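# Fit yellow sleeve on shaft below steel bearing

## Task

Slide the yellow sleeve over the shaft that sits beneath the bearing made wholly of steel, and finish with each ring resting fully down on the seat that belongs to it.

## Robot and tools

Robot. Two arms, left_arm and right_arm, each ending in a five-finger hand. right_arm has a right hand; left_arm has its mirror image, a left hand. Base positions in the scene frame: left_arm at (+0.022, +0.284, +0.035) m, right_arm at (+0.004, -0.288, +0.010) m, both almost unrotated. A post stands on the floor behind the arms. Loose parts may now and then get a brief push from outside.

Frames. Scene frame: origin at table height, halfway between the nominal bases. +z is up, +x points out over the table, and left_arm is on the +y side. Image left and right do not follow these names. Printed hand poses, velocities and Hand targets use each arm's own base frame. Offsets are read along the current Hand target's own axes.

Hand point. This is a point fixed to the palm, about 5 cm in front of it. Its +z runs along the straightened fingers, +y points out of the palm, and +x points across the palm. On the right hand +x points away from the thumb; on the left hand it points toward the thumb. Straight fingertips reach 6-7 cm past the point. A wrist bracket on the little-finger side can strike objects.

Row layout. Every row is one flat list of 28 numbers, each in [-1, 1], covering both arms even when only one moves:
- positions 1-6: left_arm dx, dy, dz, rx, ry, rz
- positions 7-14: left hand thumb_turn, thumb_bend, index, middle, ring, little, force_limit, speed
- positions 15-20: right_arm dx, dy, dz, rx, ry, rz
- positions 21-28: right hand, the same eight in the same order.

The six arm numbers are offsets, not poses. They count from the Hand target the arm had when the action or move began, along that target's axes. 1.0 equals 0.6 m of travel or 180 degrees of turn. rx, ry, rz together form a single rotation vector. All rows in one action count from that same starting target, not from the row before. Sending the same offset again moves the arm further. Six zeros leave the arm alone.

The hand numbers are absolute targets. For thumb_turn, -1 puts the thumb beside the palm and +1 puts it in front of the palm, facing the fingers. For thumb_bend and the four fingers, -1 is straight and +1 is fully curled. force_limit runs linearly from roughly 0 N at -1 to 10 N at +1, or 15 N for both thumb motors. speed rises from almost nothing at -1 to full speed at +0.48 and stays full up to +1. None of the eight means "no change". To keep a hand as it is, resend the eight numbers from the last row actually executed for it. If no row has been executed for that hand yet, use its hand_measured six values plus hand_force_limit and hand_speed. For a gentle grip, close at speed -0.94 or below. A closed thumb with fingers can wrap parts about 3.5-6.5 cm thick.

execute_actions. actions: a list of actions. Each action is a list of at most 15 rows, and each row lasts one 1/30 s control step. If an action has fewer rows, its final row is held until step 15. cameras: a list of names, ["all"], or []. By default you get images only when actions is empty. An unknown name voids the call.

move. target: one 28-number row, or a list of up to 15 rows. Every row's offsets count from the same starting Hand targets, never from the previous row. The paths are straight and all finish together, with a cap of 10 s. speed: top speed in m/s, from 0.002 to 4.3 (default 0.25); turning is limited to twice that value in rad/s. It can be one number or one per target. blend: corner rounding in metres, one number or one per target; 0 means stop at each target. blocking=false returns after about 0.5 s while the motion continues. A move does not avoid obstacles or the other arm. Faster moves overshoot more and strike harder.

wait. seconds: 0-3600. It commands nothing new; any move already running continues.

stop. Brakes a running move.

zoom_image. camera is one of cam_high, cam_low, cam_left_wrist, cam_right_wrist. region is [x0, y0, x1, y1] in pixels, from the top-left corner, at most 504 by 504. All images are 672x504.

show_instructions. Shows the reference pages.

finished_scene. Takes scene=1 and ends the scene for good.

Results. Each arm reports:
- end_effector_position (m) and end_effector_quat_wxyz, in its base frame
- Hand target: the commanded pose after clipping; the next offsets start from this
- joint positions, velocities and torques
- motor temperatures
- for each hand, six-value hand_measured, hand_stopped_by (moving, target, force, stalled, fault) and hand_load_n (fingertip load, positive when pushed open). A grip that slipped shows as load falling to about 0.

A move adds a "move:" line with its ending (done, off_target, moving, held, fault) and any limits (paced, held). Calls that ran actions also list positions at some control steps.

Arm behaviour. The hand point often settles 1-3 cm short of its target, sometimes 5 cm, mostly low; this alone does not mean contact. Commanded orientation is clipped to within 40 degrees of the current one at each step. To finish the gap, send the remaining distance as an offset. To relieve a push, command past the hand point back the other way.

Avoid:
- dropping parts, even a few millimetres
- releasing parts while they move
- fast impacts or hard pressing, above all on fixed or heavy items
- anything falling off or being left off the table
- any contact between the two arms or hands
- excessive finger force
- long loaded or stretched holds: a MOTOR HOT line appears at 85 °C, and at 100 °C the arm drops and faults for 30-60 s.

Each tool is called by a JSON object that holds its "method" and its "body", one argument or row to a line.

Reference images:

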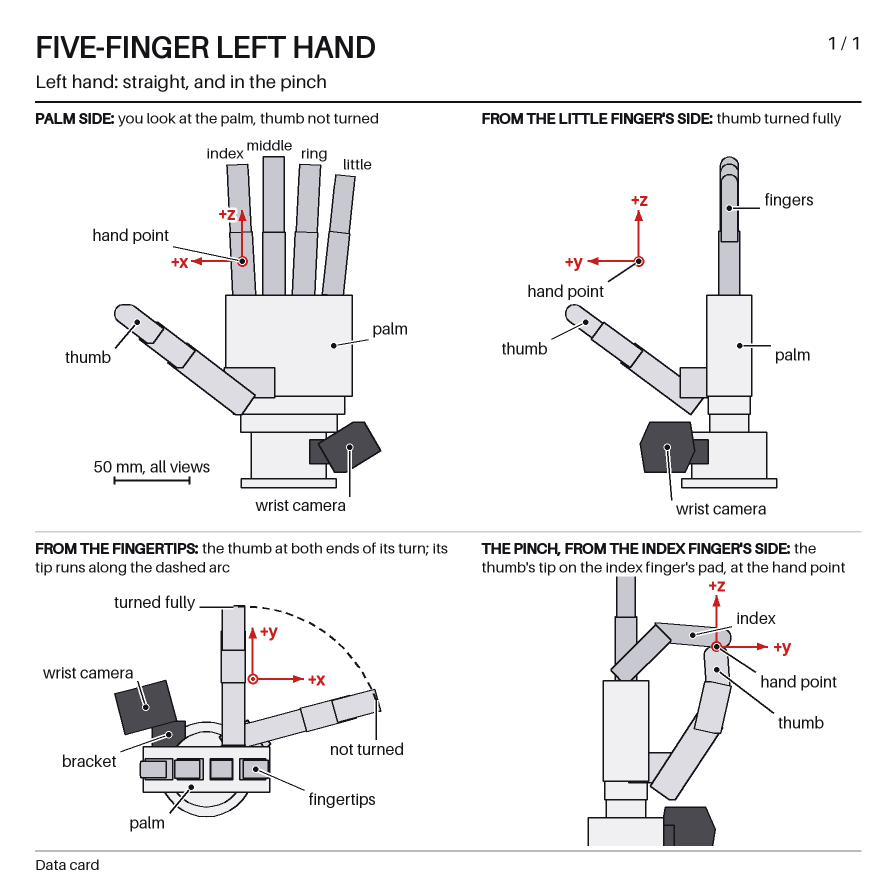

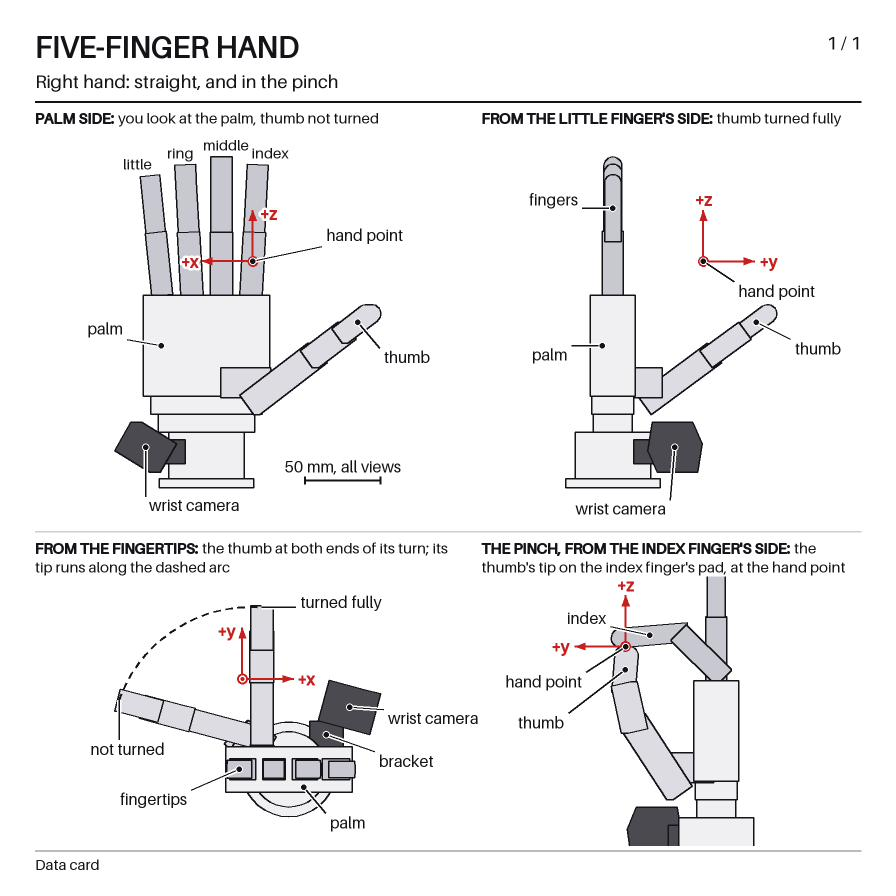

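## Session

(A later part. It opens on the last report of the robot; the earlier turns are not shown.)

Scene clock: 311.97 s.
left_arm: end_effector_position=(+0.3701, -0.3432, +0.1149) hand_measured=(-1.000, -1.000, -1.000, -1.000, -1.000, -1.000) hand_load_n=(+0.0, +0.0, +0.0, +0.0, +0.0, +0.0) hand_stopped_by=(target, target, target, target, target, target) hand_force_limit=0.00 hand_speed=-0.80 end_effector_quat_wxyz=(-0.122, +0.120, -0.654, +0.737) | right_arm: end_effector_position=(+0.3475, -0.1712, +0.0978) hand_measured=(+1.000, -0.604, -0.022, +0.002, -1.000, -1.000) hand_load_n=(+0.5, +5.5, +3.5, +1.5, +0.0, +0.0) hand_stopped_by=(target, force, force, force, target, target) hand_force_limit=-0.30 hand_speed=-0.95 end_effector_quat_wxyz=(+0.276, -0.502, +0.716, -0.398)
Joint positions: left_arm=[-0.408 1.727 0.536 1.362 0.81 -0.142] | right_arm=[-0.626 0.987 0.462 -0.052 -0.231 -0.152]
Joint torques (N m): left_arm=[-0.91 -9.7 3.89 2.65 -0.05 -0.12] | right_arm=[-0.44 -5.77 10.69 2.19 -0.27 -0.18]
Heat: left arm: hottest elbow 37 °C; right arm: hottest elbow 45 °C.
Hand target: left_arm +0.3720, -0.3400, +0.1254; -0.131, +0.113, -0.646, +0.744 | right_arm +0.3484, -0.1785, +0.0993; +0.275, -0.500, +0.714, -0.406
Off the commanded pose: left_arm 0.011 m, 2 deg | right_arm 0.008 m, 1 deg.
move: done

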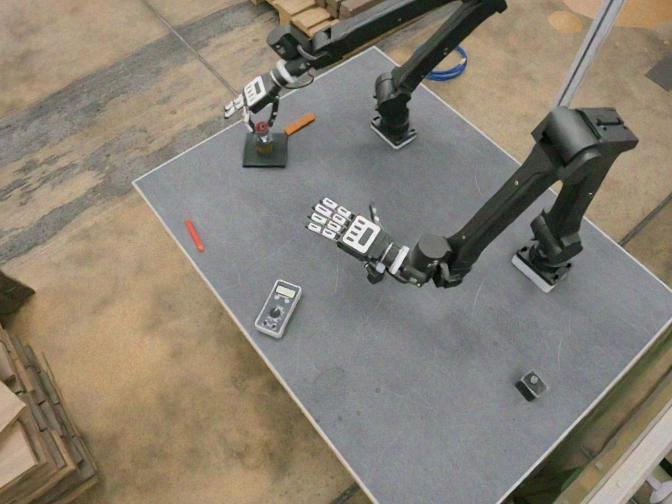

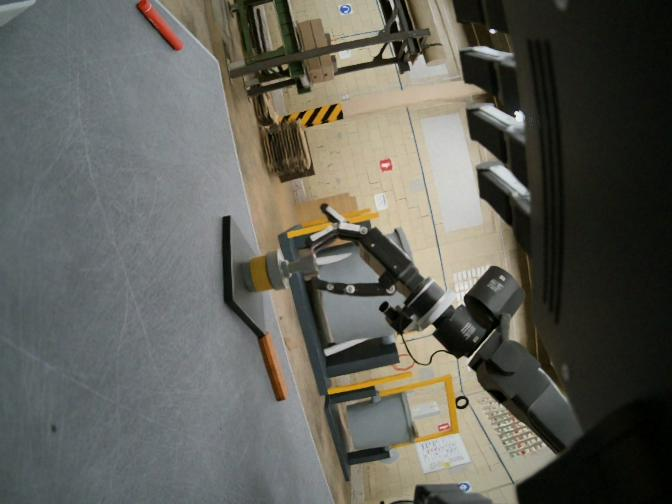

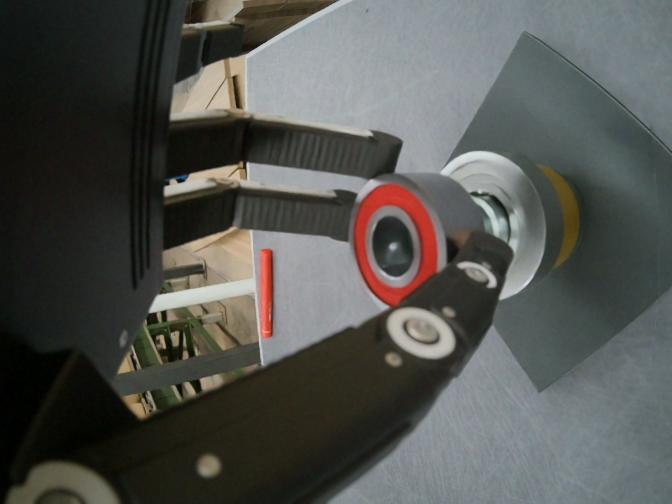

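{"method": "move", "body": {
  "target": [
    [0,0,0,0,0,0,-1,-1,-1,-1,-1,-1,0,-0.8,0,0.0057,0.0034,0,0,0,1,-0.1,0.2,0.2,-1,-1,-0.3,-0.95]
  ],
  "speed": 0.02,
  "cameras": ["cam_high","cam_left_wrist","cam_right_wrist"]
}}

{"method": "zoom_image", "body": {
  "camera": "cam_left_wrist",
  "region": [284, 244, 324, 284]
}}

{"method": "zoom_image", "body": {
  "camera": "cam_right_wrist",
  "region": [360, 200, 440, 290]
}}

Scene clock: 313.27 s.
left_arm: end_effector_position=(+0.3701, -0.3432, +0.1149) hand_measured=(-1.000, -1.000, -1.000, -1.000, -1.000, -1.000) hand_load_n=(-0.5, +0.0, +0.0, +0.0, +0.0, +0.0) hand_stopped_by=(target, target, target, target, target, target) hand_force_limit=0.00 hand_speed=-0.80 end_effector_quat_wxyz=(-0.122, +0.120, -0.654, +0.737) | right_arm: end_effector_position=(+0.3474, -0.1711, +0.0935) hand_measured=(+1.000, -0.604, -0.022, +0.002, -1.000, -1.000) hand_load_n=(+0.5, +5.5, +4.0, +2.0, +0.0, +0.0) hand_stopped_by=(target, force, force, force, target, target) hand_force_limit=-0.30 hand_speed=-0.95 end_effector_quat_wxyz=(+0.276, -0.502, +0.717, -0.397)
Joint positions: left_arm=[-0.408 1.727 0.536 1.362 0.81 -0.142] | right_arm=[-0.626 0.997 0.455 -0.035 -0.231 -0.152]
Joint torques (N m): left_arm=[-0.97 -9.82 3.88 2.62 -0.05 -0.12] | right_arm=[-0.21 -5.95 10.73 2.11 -0.24 -0.15]
Heat: left arm: hottest elbow 37 °C; right arm: hottest elbow 45 °C.
Hand target: left_arm +0.3720, -0.3400, +0.1254; -0.131, +0.113, -0.646, +0.744 | right_arm +0.3484, -0.1786, +0.0953; +0.275, -0.499, +0.714, -0.406
Off the commanded pose: left_arm 0.011 m, 2 deg | right_arm 0.008 m, 1 deg.
move: done

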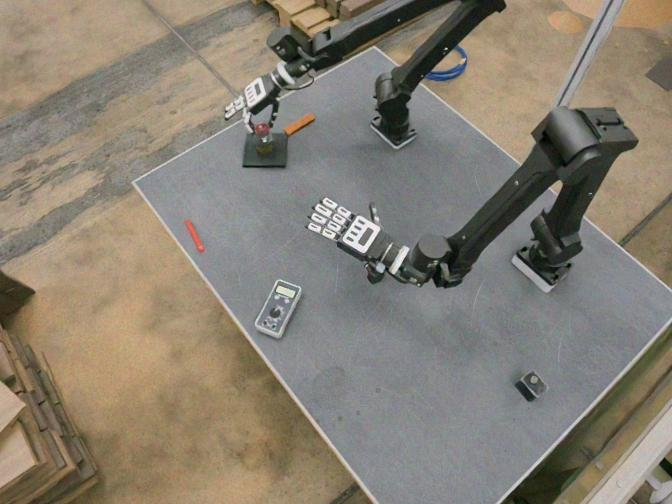

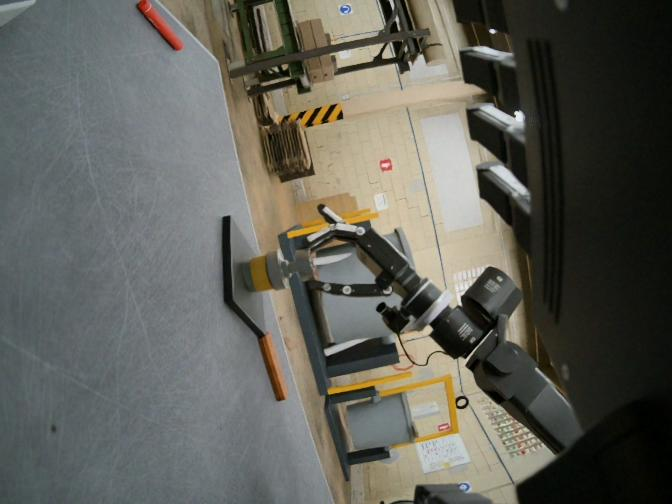

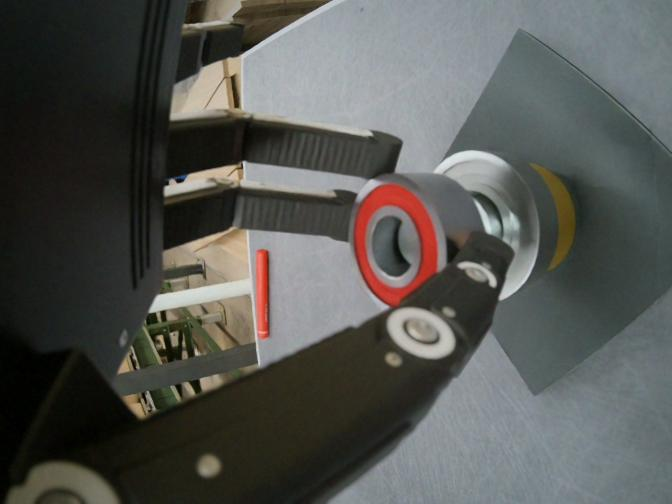

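Scaled by 12.600 from the camera's image (finer frame: 960x720).

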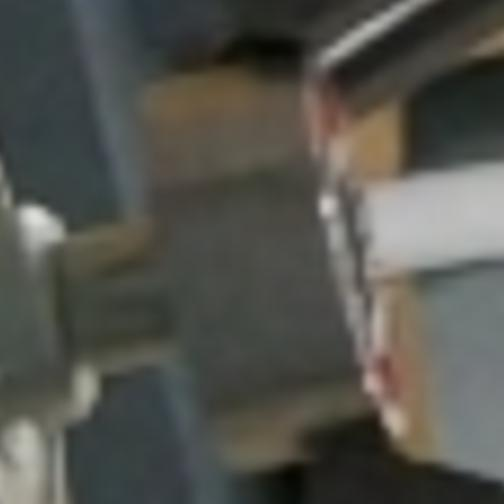

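Scaled by 5.600 from the camera's image (finer frame: 960x720).

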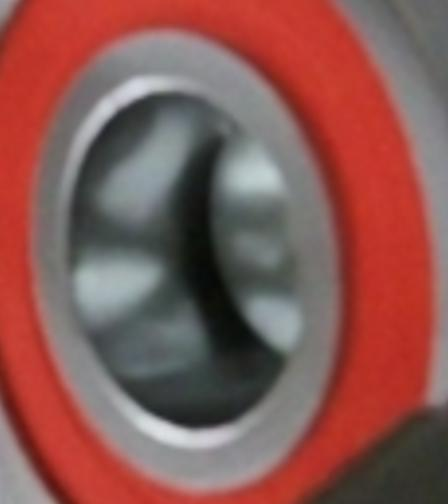

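{"method": "move", "body": {
  "target": [
    [0,0,0,0,0,0,-1,-1,-1,-1,-1,-1,0,-0.8,0,0.0057,0.0034,0,0,0,1,-0.1,0.2,0.2,-1,-1,-0.3,-0.95]
  ],
  "speed": 0.02,
  "cameras": ["cam_high","cam_left_wrist","cam_right_wrist"]
}}

{"method": "zoom_image", "body": {
  "camera": "cam_left_wrist",
  "region": [284, 244, 324, 284]
}}

{"method": "zoom_image", "body": {
  "camera": "cam_right_wrist",
  "region": [360, 200, 440, 290]
}}

Scene clock: 314.23 s.
left_arm: end_effector_position=(+0.3701, -0.3432, +0.1149) hand_measured=(-1.000, -1.000, -1.000, -1.000, -1.000, -1.000) hand_load_n=(+0.0, +0.0, +0.0, +0.0, +0.0, -0.5) hand_stopped_by=(target, target, target, target, target, target) hand_force_limit=0.00 hand_speed=-0.80 end_effector_quat_wxyz=(-0.122, +0.120, -0.654, +0.737) | right_arm: end_effector_position=(+0.3474, -0.1713, +0.0897) hand_measured=(+1.000, -0.604, -0.022, +0.002, -1.000, -1.000) hand_load_n=(+0.5, +5.5, +3.5, +2.0, -0.5, +0.0) hand_stopped_by=(target, force, force, force, target, target) hand_force_limit=-0.30 hand_speed=-0.95 end_effector_quat_wxyz=(+0.276, -0.502, +0.716, -0.398)
Joint positions: left_arm=[-0.408 1.727 0.536 1.362 0.81 -0.142] | right_arm=[-0.626 1.006 0.448 -0.019 -0.231 -0.153]
Joint torques (N m): left_arm=[-1.03 -9.64 3.88 2.58 -0.06 -0.12] | right_arm=[-0.09 -5.71 10.56 2.19 -0.25 -0.16]
Heat: left arm: hottest elbow 37 °C; right arm: hottest elbow 45 °C.
Hand target: left_arm +0.3720, -0.3400, +0.1254; -0.131, +0.113, -0.646, +0.744 | right_arm +0.3484, -0.1787, +0.0914; +0.275, -0.499, +0.714, -0.406
Off the commanded pose: left_arm 0.011 m, 2 deg | right_arm 0.008 m, 1 deg.
move: done

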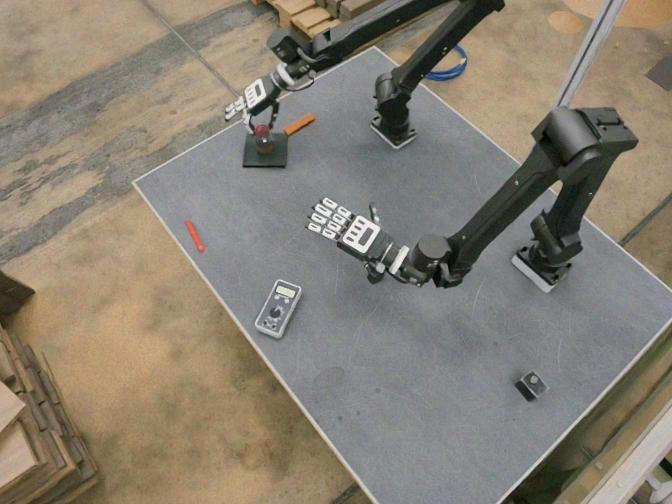

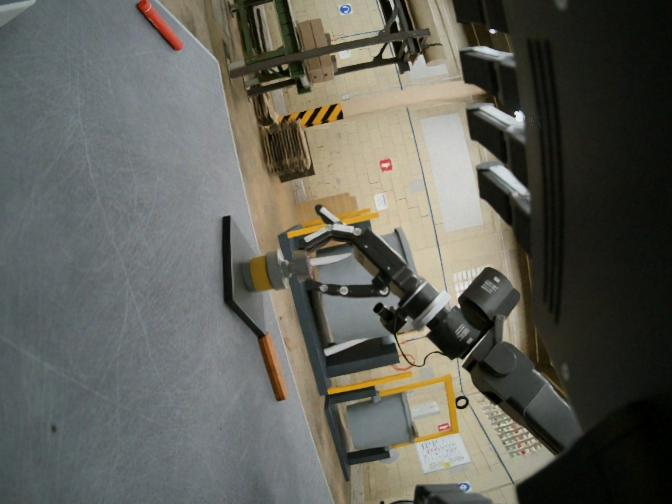

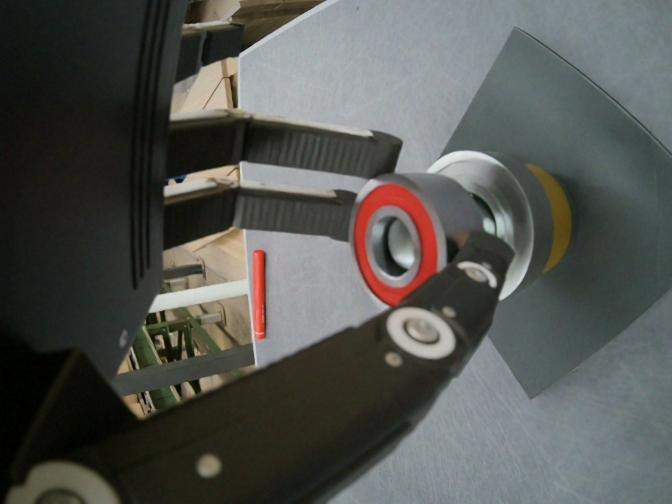

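Scaled by 12.600 from the camera's image (finer frame: 960x720).

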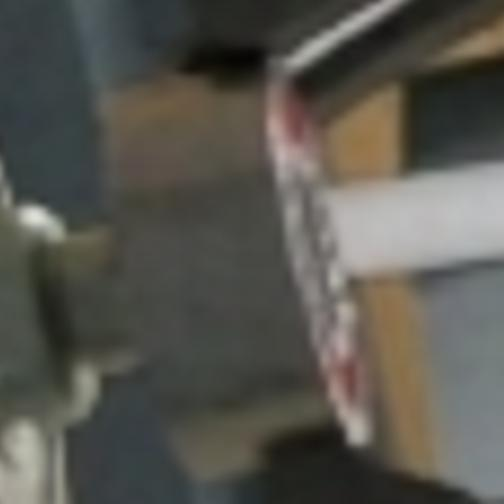

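Scaled by 5.600 from the camera's image (finer frame: 960x720).

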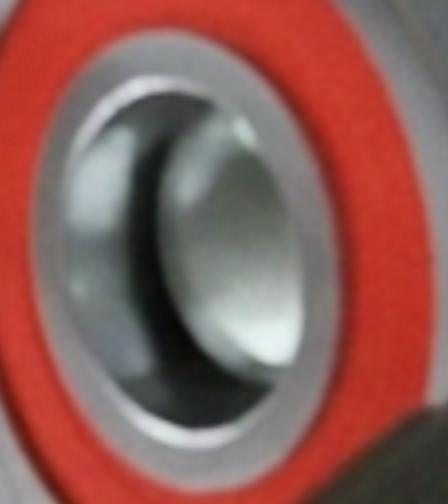

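{"method": "move", "body": {
  "target": [
    [0,0,0,0,0,0,-1,-1,-1,-1,-1,-1,0,-0.8,0,0.0057,0.0034,0,0,0,1,-0.1,0.2,0.2,-1,-1,-0.3,-0.95]
  ],
  "speed": 0.02,
  "cameras": ["cam_high","cam_left_wrist","cam_right_wrist"]
}}

{"method": "zoom_image", "body": {
  "camera": "cam_left_wrist",
  "region": [284, 244, 324, 284]
}}

{"method": "zoom_image", "body": {
  "camera": "cam_right_wrist",
  "region": [360, 200, 440, 290]
}}

Scene clock: 315.13 s.
left_arm: end_effector_position=(+0.3701, -0.3432, +0.1149) hand_measured=(-1.000, -1.000, -1.000, -1.000, -1.000, -1.000) hand_load_n=(-0.5, +0.0, +0.0, +0.0, +0.0, +0.0) hand_stopped_by=(target, target, target, target, target, target) hand_force_limit=0.00 hand_speed=-0.80 end_effector_quat_wxyz=(-0.122, +0.120, -0.654, +0.737) | right_arm: end_effector_position=(+0.3473, -0.1713, +0.0856) hand_measured=(+1.000, -0.604, -0.022, +0.002, -1.000, -1.000) hand_load_n=(+0.0, +5.5, +3.5, +2.0, +0.0, +0.0) hand_stopped_by=(target, force, force, force, target, target) hand_force_limit=-0.30 hand_speed=-0.95 end_effector_quat_wxyz=(+0.276, -0.502, +0.716, -0.398)
Joint positions: left_arm=[-0.408 1.727 0.536 1.362 0.81 -0.142] | right_arm=[-0.627 1.016 0.441 -0.002 -0.231 -0.153]
Joint torques (N m): left_arm=[-1.14 -9.76 3.88 2.66 -0.04 -0.11] | right_arm=[-0.38 -6.12 10.56 2.28 -0.25 -0.19]
Heat: left arm: hottest elbow 37 °C; right arm: hottest elbow 45 °C.
Hand target: left_arm +0.3720, -0.3400, +0.1254; -0.131, +0.113, -0.646, +0.744 | right_arm +0.3482, -0.1787, +0.0872; +0.275, -0.499, +0.714, -0.406
Off the commanded pose: left_arm 0.011 m, 2 deg | right_arm 0.008 m, 1 deg.
move: done

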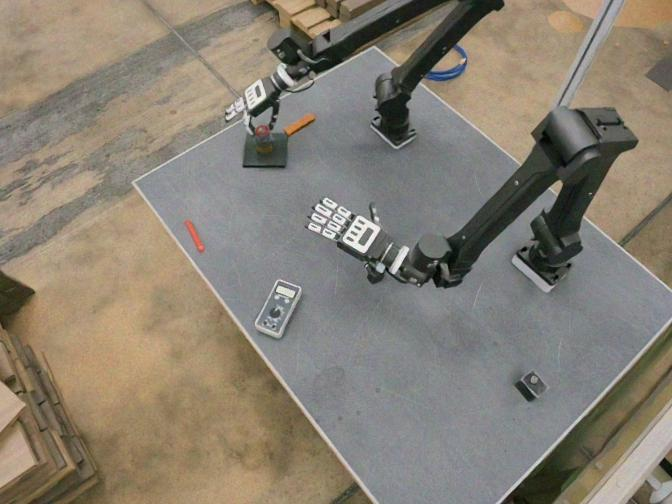

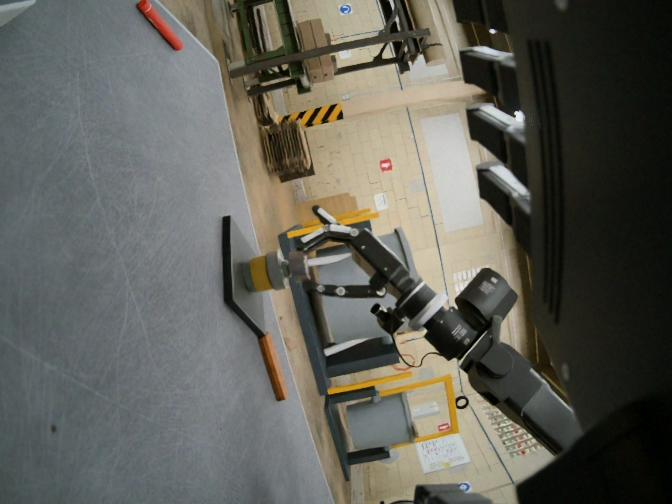

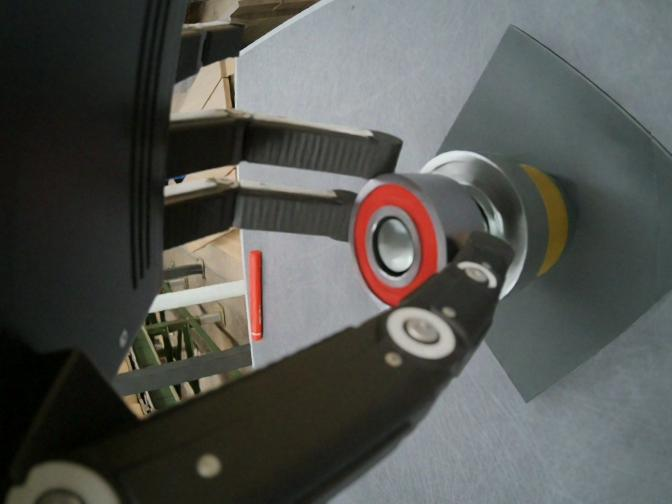

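Scaled by 12.600 from the camera's image (finer frame: 960x720).

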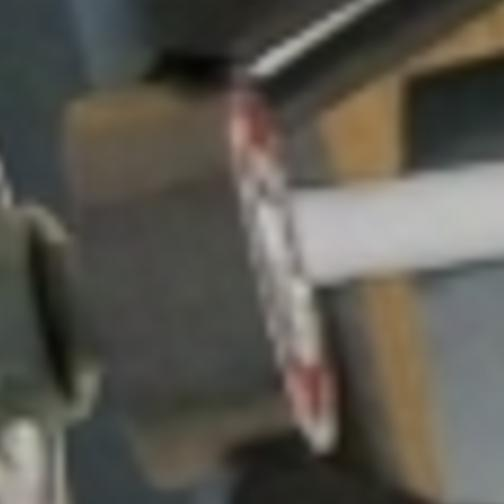

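Scaled by 5.600 from the camera's image (finer frame: 960x720).

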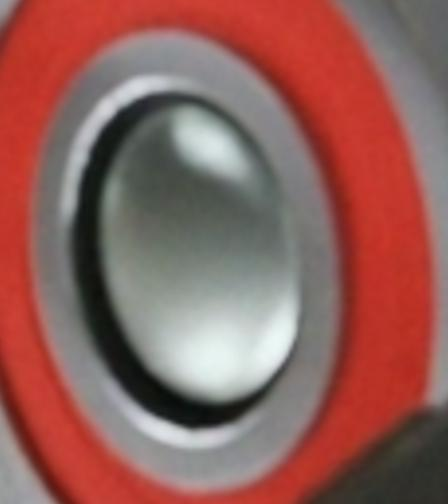

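{"method": "move", "body": {
  "target": [
    [0,0,0,0,0,0,-1,-1,-1,-1,-1,-1,0,-0.8,0,0.0029,0.0017,0,0,0,1,-0.1,0.2,0.2,-1,-1,-0.3,-0.95]
  ],
  "speed": 0.015,
  "cameras": ["cam_high","cam_left_wrist","cam_right_wrist"]
}}

{"method": "zoom_image", "body": {
  "camera": "cam_left_wrist",
  "region": [274, 244, 314, 284]
}}

{"method": "zoom_image", "body": {
  "camera": "cam_right_wrist",
  "region": [360, 150, 560, 300]
}}

Scene clock: 315.97 s.
left_arm: end_effector_position=(+0.3701, -0.3432, +0.1149) hand_measured=(-1.000, -1.000, -1.000, -1.000, -1.000, -1.000) hand_load_n=(+0.0, +0.0, +0.0, +0.0, +0.0, +0.0) hand_stopped_by=(target, target, target, target, target, target) hand_force_limit=0.00 hand_speed=-0.80 end_effector_quat_wxyz=(-0.122, +0.120, -0.654, +0.737) | right_arm: end_effector_position=(+0.3476, -0.1715, +0.0844) hand_measured=(+1.000, -0.604, -0.022, +0.002, -1.000, -1.000) hand_load_n=(+0.5, +5.5, +4.0, +1.5, +0.0, +0.0) hand_stopped_by=(target, force, force, force, target, target) hand_force_limit=-0.30 hand_speed=-0.95 end_effector_quat_wxyz=(+0.277, -0.502, +0.716, -0.398)
Joint positions: left_arm=[-0.408 1.727 0.536 1.362 0.81 -0.142] | right_arm=[-0.627 1.019 0.438 0.006 -0.232 -0.153]
Joint torques (N m): left_arm=[-0.97 -9.64 3.92 2.65 -0.06 -0.12] | right_arm=[-0.21 -5.6 10.45 2.24 -0.24 -0.14]
Heat: left arm: hottest elbow 37 °C; right arm: hottest elbow 45 °C.
Hand target: left_arm +0.3720, -0.3400, +0.1254; -0.131, +0.113, -0.646, +0.744 | right_arm +0.3483, -0.1787, +0.0855; +0.275, -0.500, +0.714, -0.407
Off the commanded pose: left_arm 0.011 m, 2 deg | right_arm 0.007 m, 1 deg.
move: done

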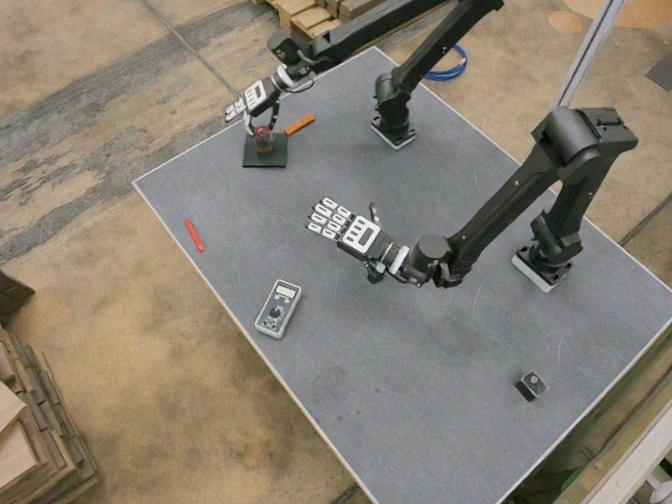

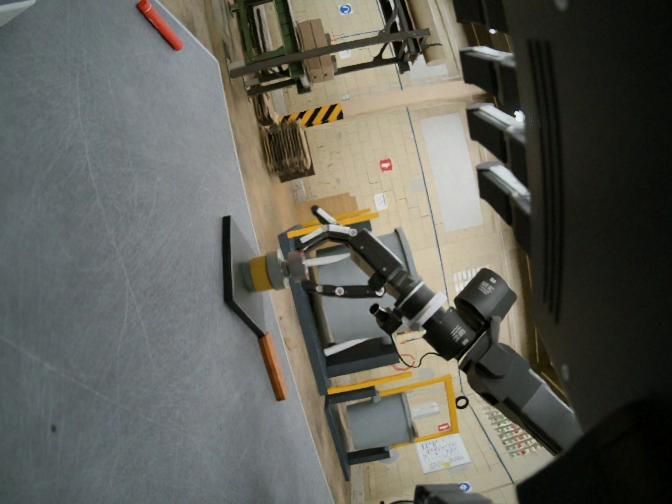

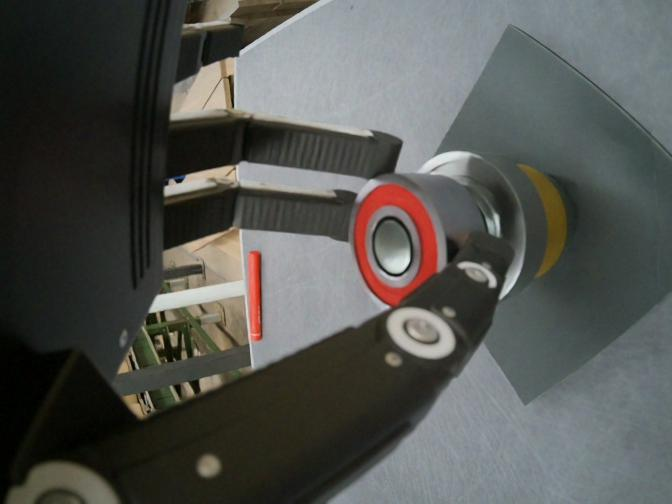

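Scaled by 12.600 from the camera's image (finer frame: 960x720).

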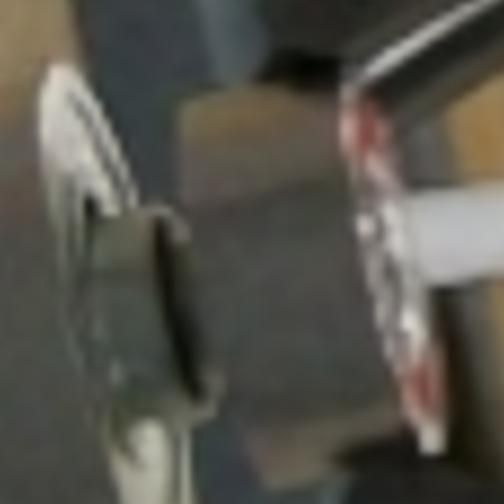

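Scaled by 2.520 from the camera's image (finer frame: 960x720).

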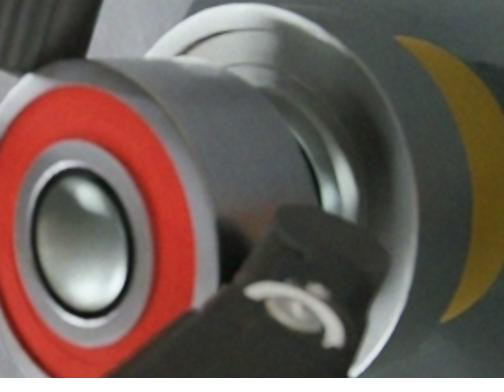

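{"method": "move", "body": {
  "target": [
    [0,0,0,0,0,0,-1,-1,-1,-1,-1,-1,0,-0.8,0,0.0029,0.0017,0,0,0,1,-0.1,0.2,0.2,-1,-1,-0.3,-0.95]
  ],
  "speed": 0.015,
  "cameras": ["cam_high","cam_left_wrist","cam_right_wrist"]
}}

{"method": "zoom_image", "body": {
  "camera": "cam_left_wrist",
  "region": [274, 244, 314, 284]
}}

{"method": "zoom_image", "body": {
  "camera": "cam_right_wrist",
  "region": [360, 150, 560, 300]
}}

Scene clock: 317.03 s.
left_arm: end_effector_position=(+0.3701, -0.3432, +0.1149) hand_measured=(-1.000, -1.000, -1.000, -1.000, -1.000, -1.000) hand_load_n=(-0.5, +0.0, +0.0, +0.0, +0.0, +0.0) hand_stopped_by=(target, target, target, target, target, target) hand_force_limit=0.00 hand_speed=-0.80 end_effector_quat_wxyz=(-0.122, +0.120, -0.654, +0.737) | right_arm: end_effector_position=(+0.3475, -0.1714, +0.0821) hand_measured=(+1.000, -0.604, -0.022, +0.002, -1.000, -1.000) hand_load_n=(+0.5, +5.5, +3.5, +2.0, +0.0, +0.0) hand_stopped_by=(target, force, force, force, target, target) hand_force_limit=-0.30 hand_speed=-0.95 end_effector_quat_wxyz=(+0.276, -0.502, +0.716, -0.398)
Joint positions: left_arm=[-0.408 1.727 0.536 1.362 0.81 -0.142] | right_arm=[-0.627 1.025 0.434 0.014 -0.232 -0.153]
Joint torques (N m): left_arm=[-0.79 -9.7 3.85 2.63 -0.03 -0.12] | right_arm=[0.03 -6.01 10.44 2.06 -0.26 -0.14]
Heat: left arm: hottest elbow 37 °C; right arm: hottest elbow 45 °C.
Hand target: left_arm +0.3720, -0.3400, +0.1254; -0.131, +0.113, -0.646, +0.744 | right_arm +0.3482, -0.1787, +0.0833; +0.275, -0.500, +0.714, -0.406
Off the commanded pose: left_arm 0.011 m, 2 deg | right_arm 0.008 m, 1 deg.
move: done

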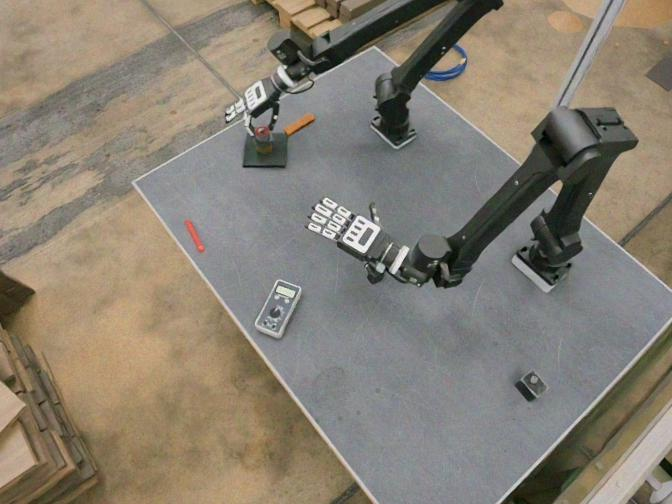

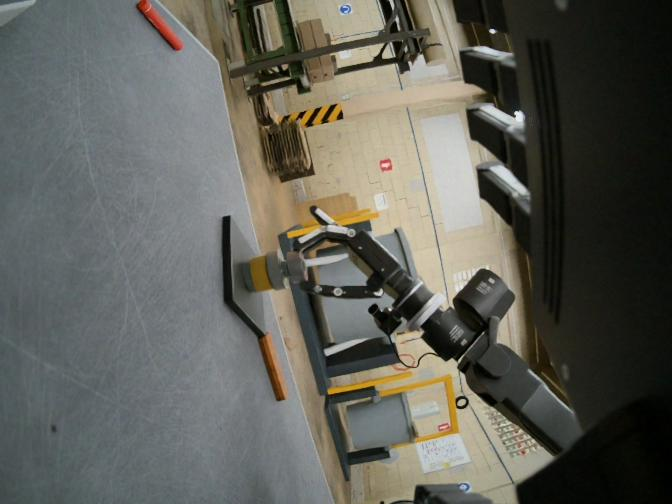

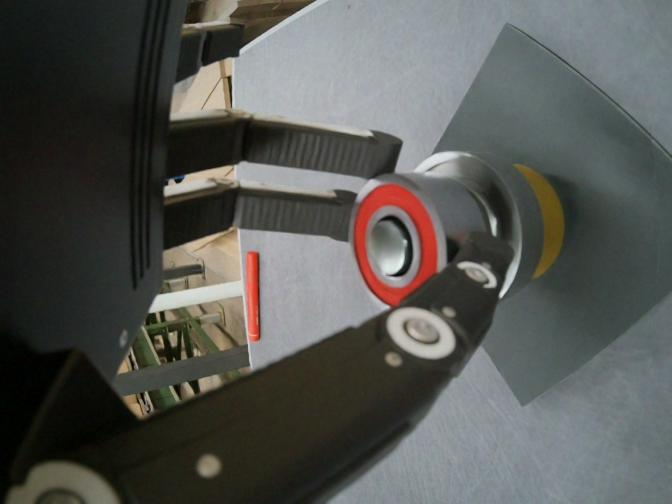

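Scaled by 12.600 from the camera's image (finer frame: 960x720).

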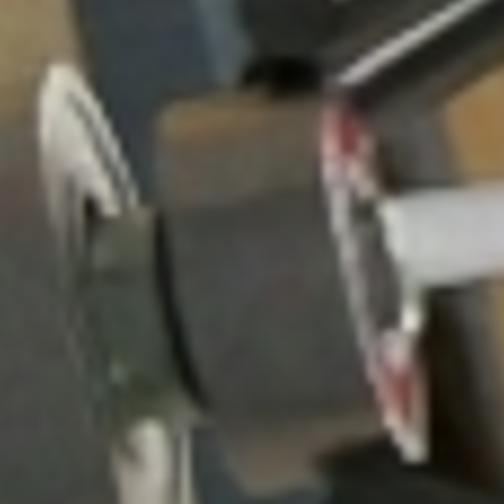

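Scaled by 2.520 from the camera's image (finer frame: 960x720).

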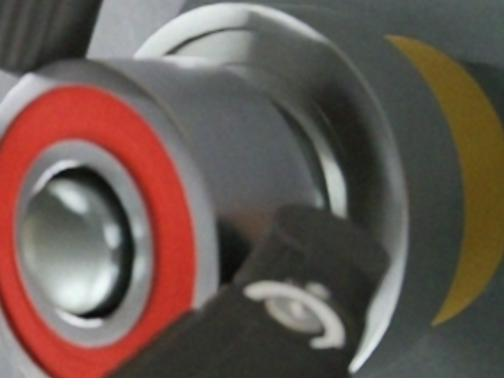

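{"method": "move", "body": {
  "target": [
    [0,0,0,0,0,0,-1,-1,-1,-1,-1,-1,0,-0.8,0,0.0029,0.0017,0,0,0,1,-0.1,0.2,0.2,-1,-1,-0.3,-0.95]
  ],
  "speed": 0.015,
  "cameras": ["cam_high","cam_left_wrist","cam_right_wrist"]
}}

{"method": "zoom_image", "body": {
  "camera": "cam_left_wrist",
  "region": [274, 244, 314, 284]
}}

{"method": "zoom_image", "body": {
  "camera": "cam_right_wrist",
  "region": [360, 150, 560, 300]
}}

Scene clock: 317.90 s.
left_arm: end_effector_position=(+0.3701, -0.3432, +0.1149) hand_measured=(-1.000, -1.000, -1.000, -1.000, -1.000, -1.000) hand_load_n=(+0.0, +0.0, +0.0, +0.5, +0.0, +0.0) hand_stopped_by=(target, target, target, target, target, target) hand_force_limit=0.00 hand_speed=-0.80 end_effector_quat_wxyz=(-0.122, +0.120, -0.654, +0.737) | right_arm: end_effector_position=(+0.3477, -0.1716, +0.0806) hand_measured=(+1.000, -0.604, -0.022, +0.002, -1.000, -1.000) hand_load_n=(+0.5, +5.5, +3.5, +1.5, +0.0, +0.0) hand_stopped_by=(target, force, force, force, target, target) hand_force_limit=-0.30 hand_speed=-0.95 end_effector_quat_wxyz=(+0.277, -0.502, +0.716, -0.399)
Joint positions: left_arm=[-0.408 1.727 0.536 1.362 0.81 -0.142] | right_arm=[-0.627 1.029 0.431 0.023 -0.232 -0.153]
Joint torques (N m): left_arm=[-1.08 -9.7 3.86 2.62 -0.05 -0.12] | right_arm=[-0.21 -5.89 10.41 2.02 -0.23 -0.17]
Heat: left arm: hottest elbow 37 °C; right arm: hottest elbow 45 °C.
Hand target: left_arm +0.3720, -0.3400, +0.1254; -0.131, +0.113, -0.646, +0.744 | right_arm +0.3482, -0.1788, +0.0814; +0.275, -0.499, +0.714, -0.407
Off the commanded pose: left_arm 0.011 m, 2 deg | right_arm 0.007 m, 1 deg.
move: done

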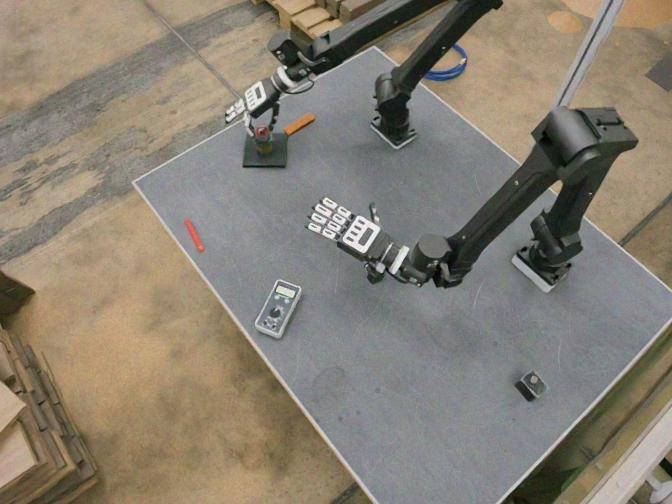

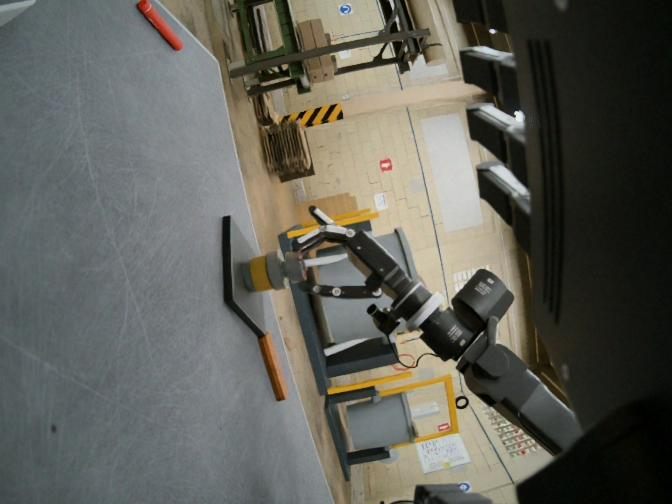

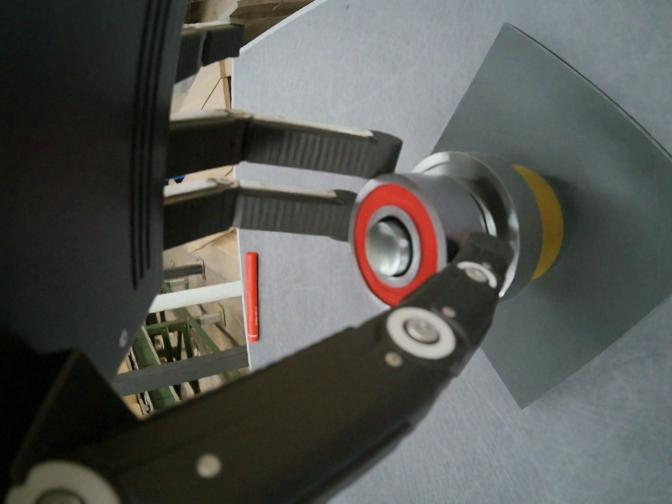

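Scaled by 12.600 from the camera's image (finer frame: 960x720).

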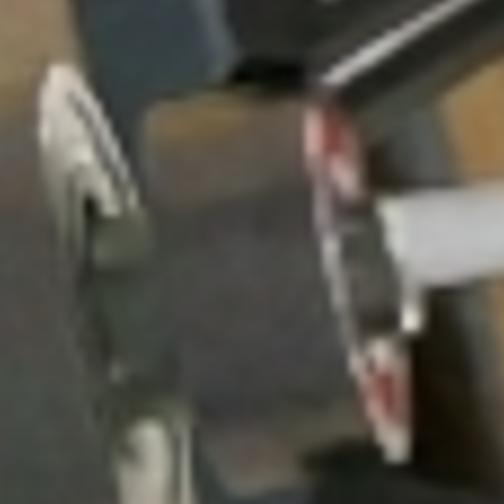

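Scaled by 2.520 from the camera's image (finer frame: 960x720).

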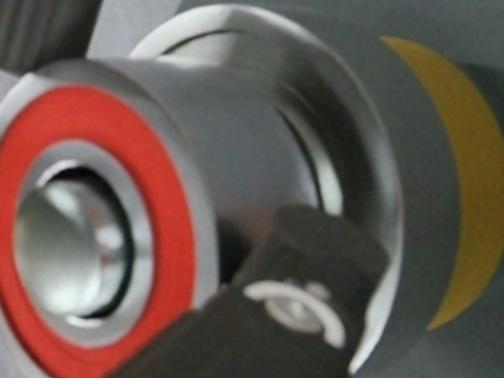

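{"method": "move", "body": {
  "target": [
    [0,0,0,0,0,0,-1,-1,-1,-1,-1,-1,0,-0.8,0,0.0029,0.0017,0,0,0,1,-0.1,0.2,0.2,-1,-1,-0.3,-0.95]
  ],
  "speed": 0.015,
  "cameras": ["cam_high","cam_left_wrist","cam_right_wrist"]
}}

{"method": "zoom_image", "body": {
  "camera": "cam_left_wrist",
  "region": [274, 244, 314, 284]
}}

{"method": "zoom_image", "body": {
  "camera": "cam_right_wrist",
  "region": [360, 150, 560, 300]
}}

Scene clock: 318.67 s.
left_arm: end_effector_position=(+0.3701, -0.3432, +0.1149) hand_measured=(-1.000, -1.000, -1.000, -1.000, -1.000, -1.000) hand_load_n=(+0.0, +0.0, +0.0, +0.0, +0.0, +0.0) hand_stopped_by=(target, target, target, target, target, target) hand_force_limit=0.00 hand_speed=-0.80 end_effector_quat_wxyz=(-0.122, +0.120, -0.654, +0.737) | right_arm: end_effector_position=(+0.3482, -0.1719, +0.0802) hand_measured=(+1.000, -0.604, -0.022, +0.002, -1.000, -1.000) hand_load_n=(+0.0, +5.5, +3.0, +1.0, +0.0, +0.0) hand_stopped_by=(target, force, force, force, target, target) hand_force_limit=-0.30 hand_speed=-0.95 end_effector_quat_wxyz=(+0.277, -0.502, +0.715, -0.400)
Joint positions: left_arm=[-0.408 1.727 0.536 1.362 0.81 -0.142] | right_arm=[-0.627 1.032 0.43 0.031 -0.233 -0.153]
Joint torques (N m): left_arm=[-0.91 -9.64 3.9 2.59 -0.05 -0.12] | right_arm=[-0.21 -5.71 10.13 2.24 -0.22 -0.16]
Heat: left arm: hottest elbow 37 °C; right arm: hottest elbow 45 °C.
Hand target: left_arm +0.3720, -0.3400, +0.1254; -0.131, +0.113, -0.646, +0.744 | right_arm +0.3482, -0.1788, +0.0793; +0.275, -0.499, +0.714, -0.406
Off the commanded pose: left_arm 0.011 m, 2 deg | right_arm 0.007 m, 1 deg.
move: done

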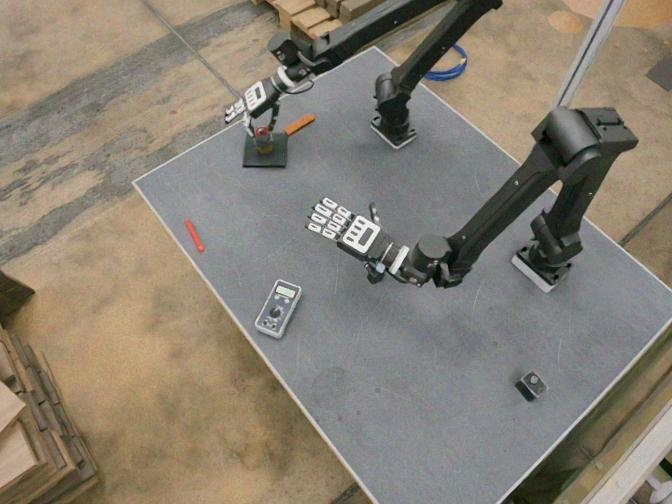

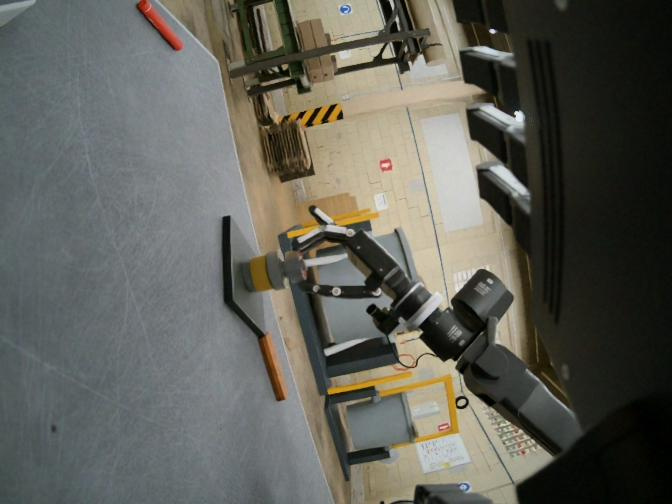

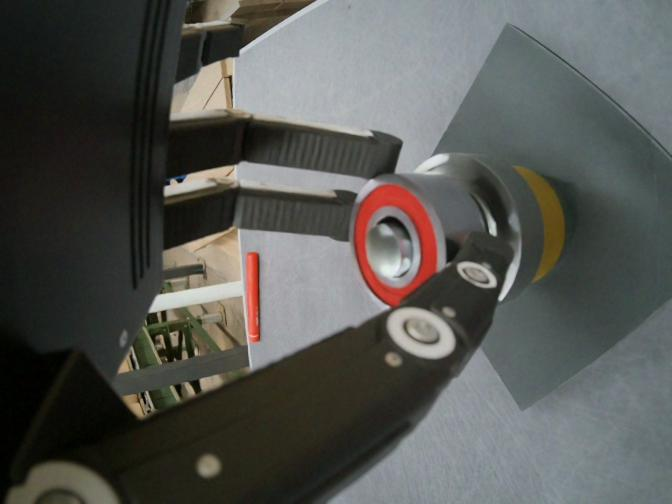

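Scaled by 12.600 from the camera's image (finer frame: 960x720).

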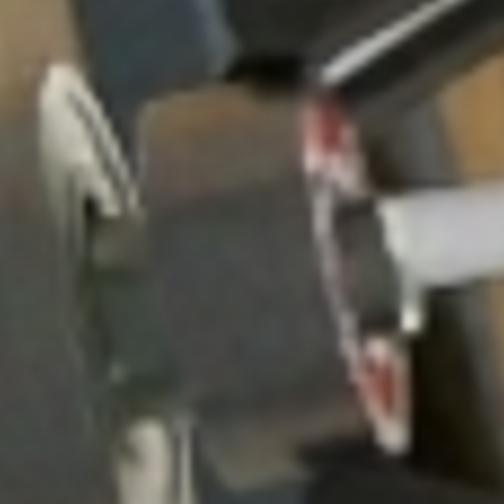

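Scaled by 2.520 from the camera's image (finer frame: 960x720).

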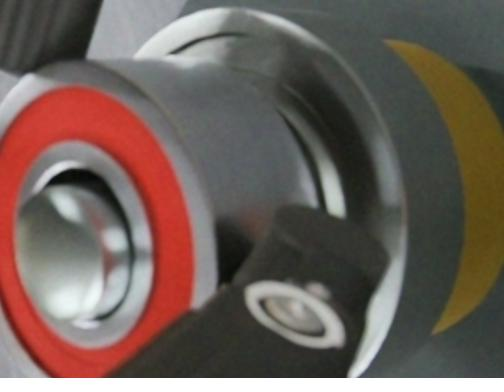

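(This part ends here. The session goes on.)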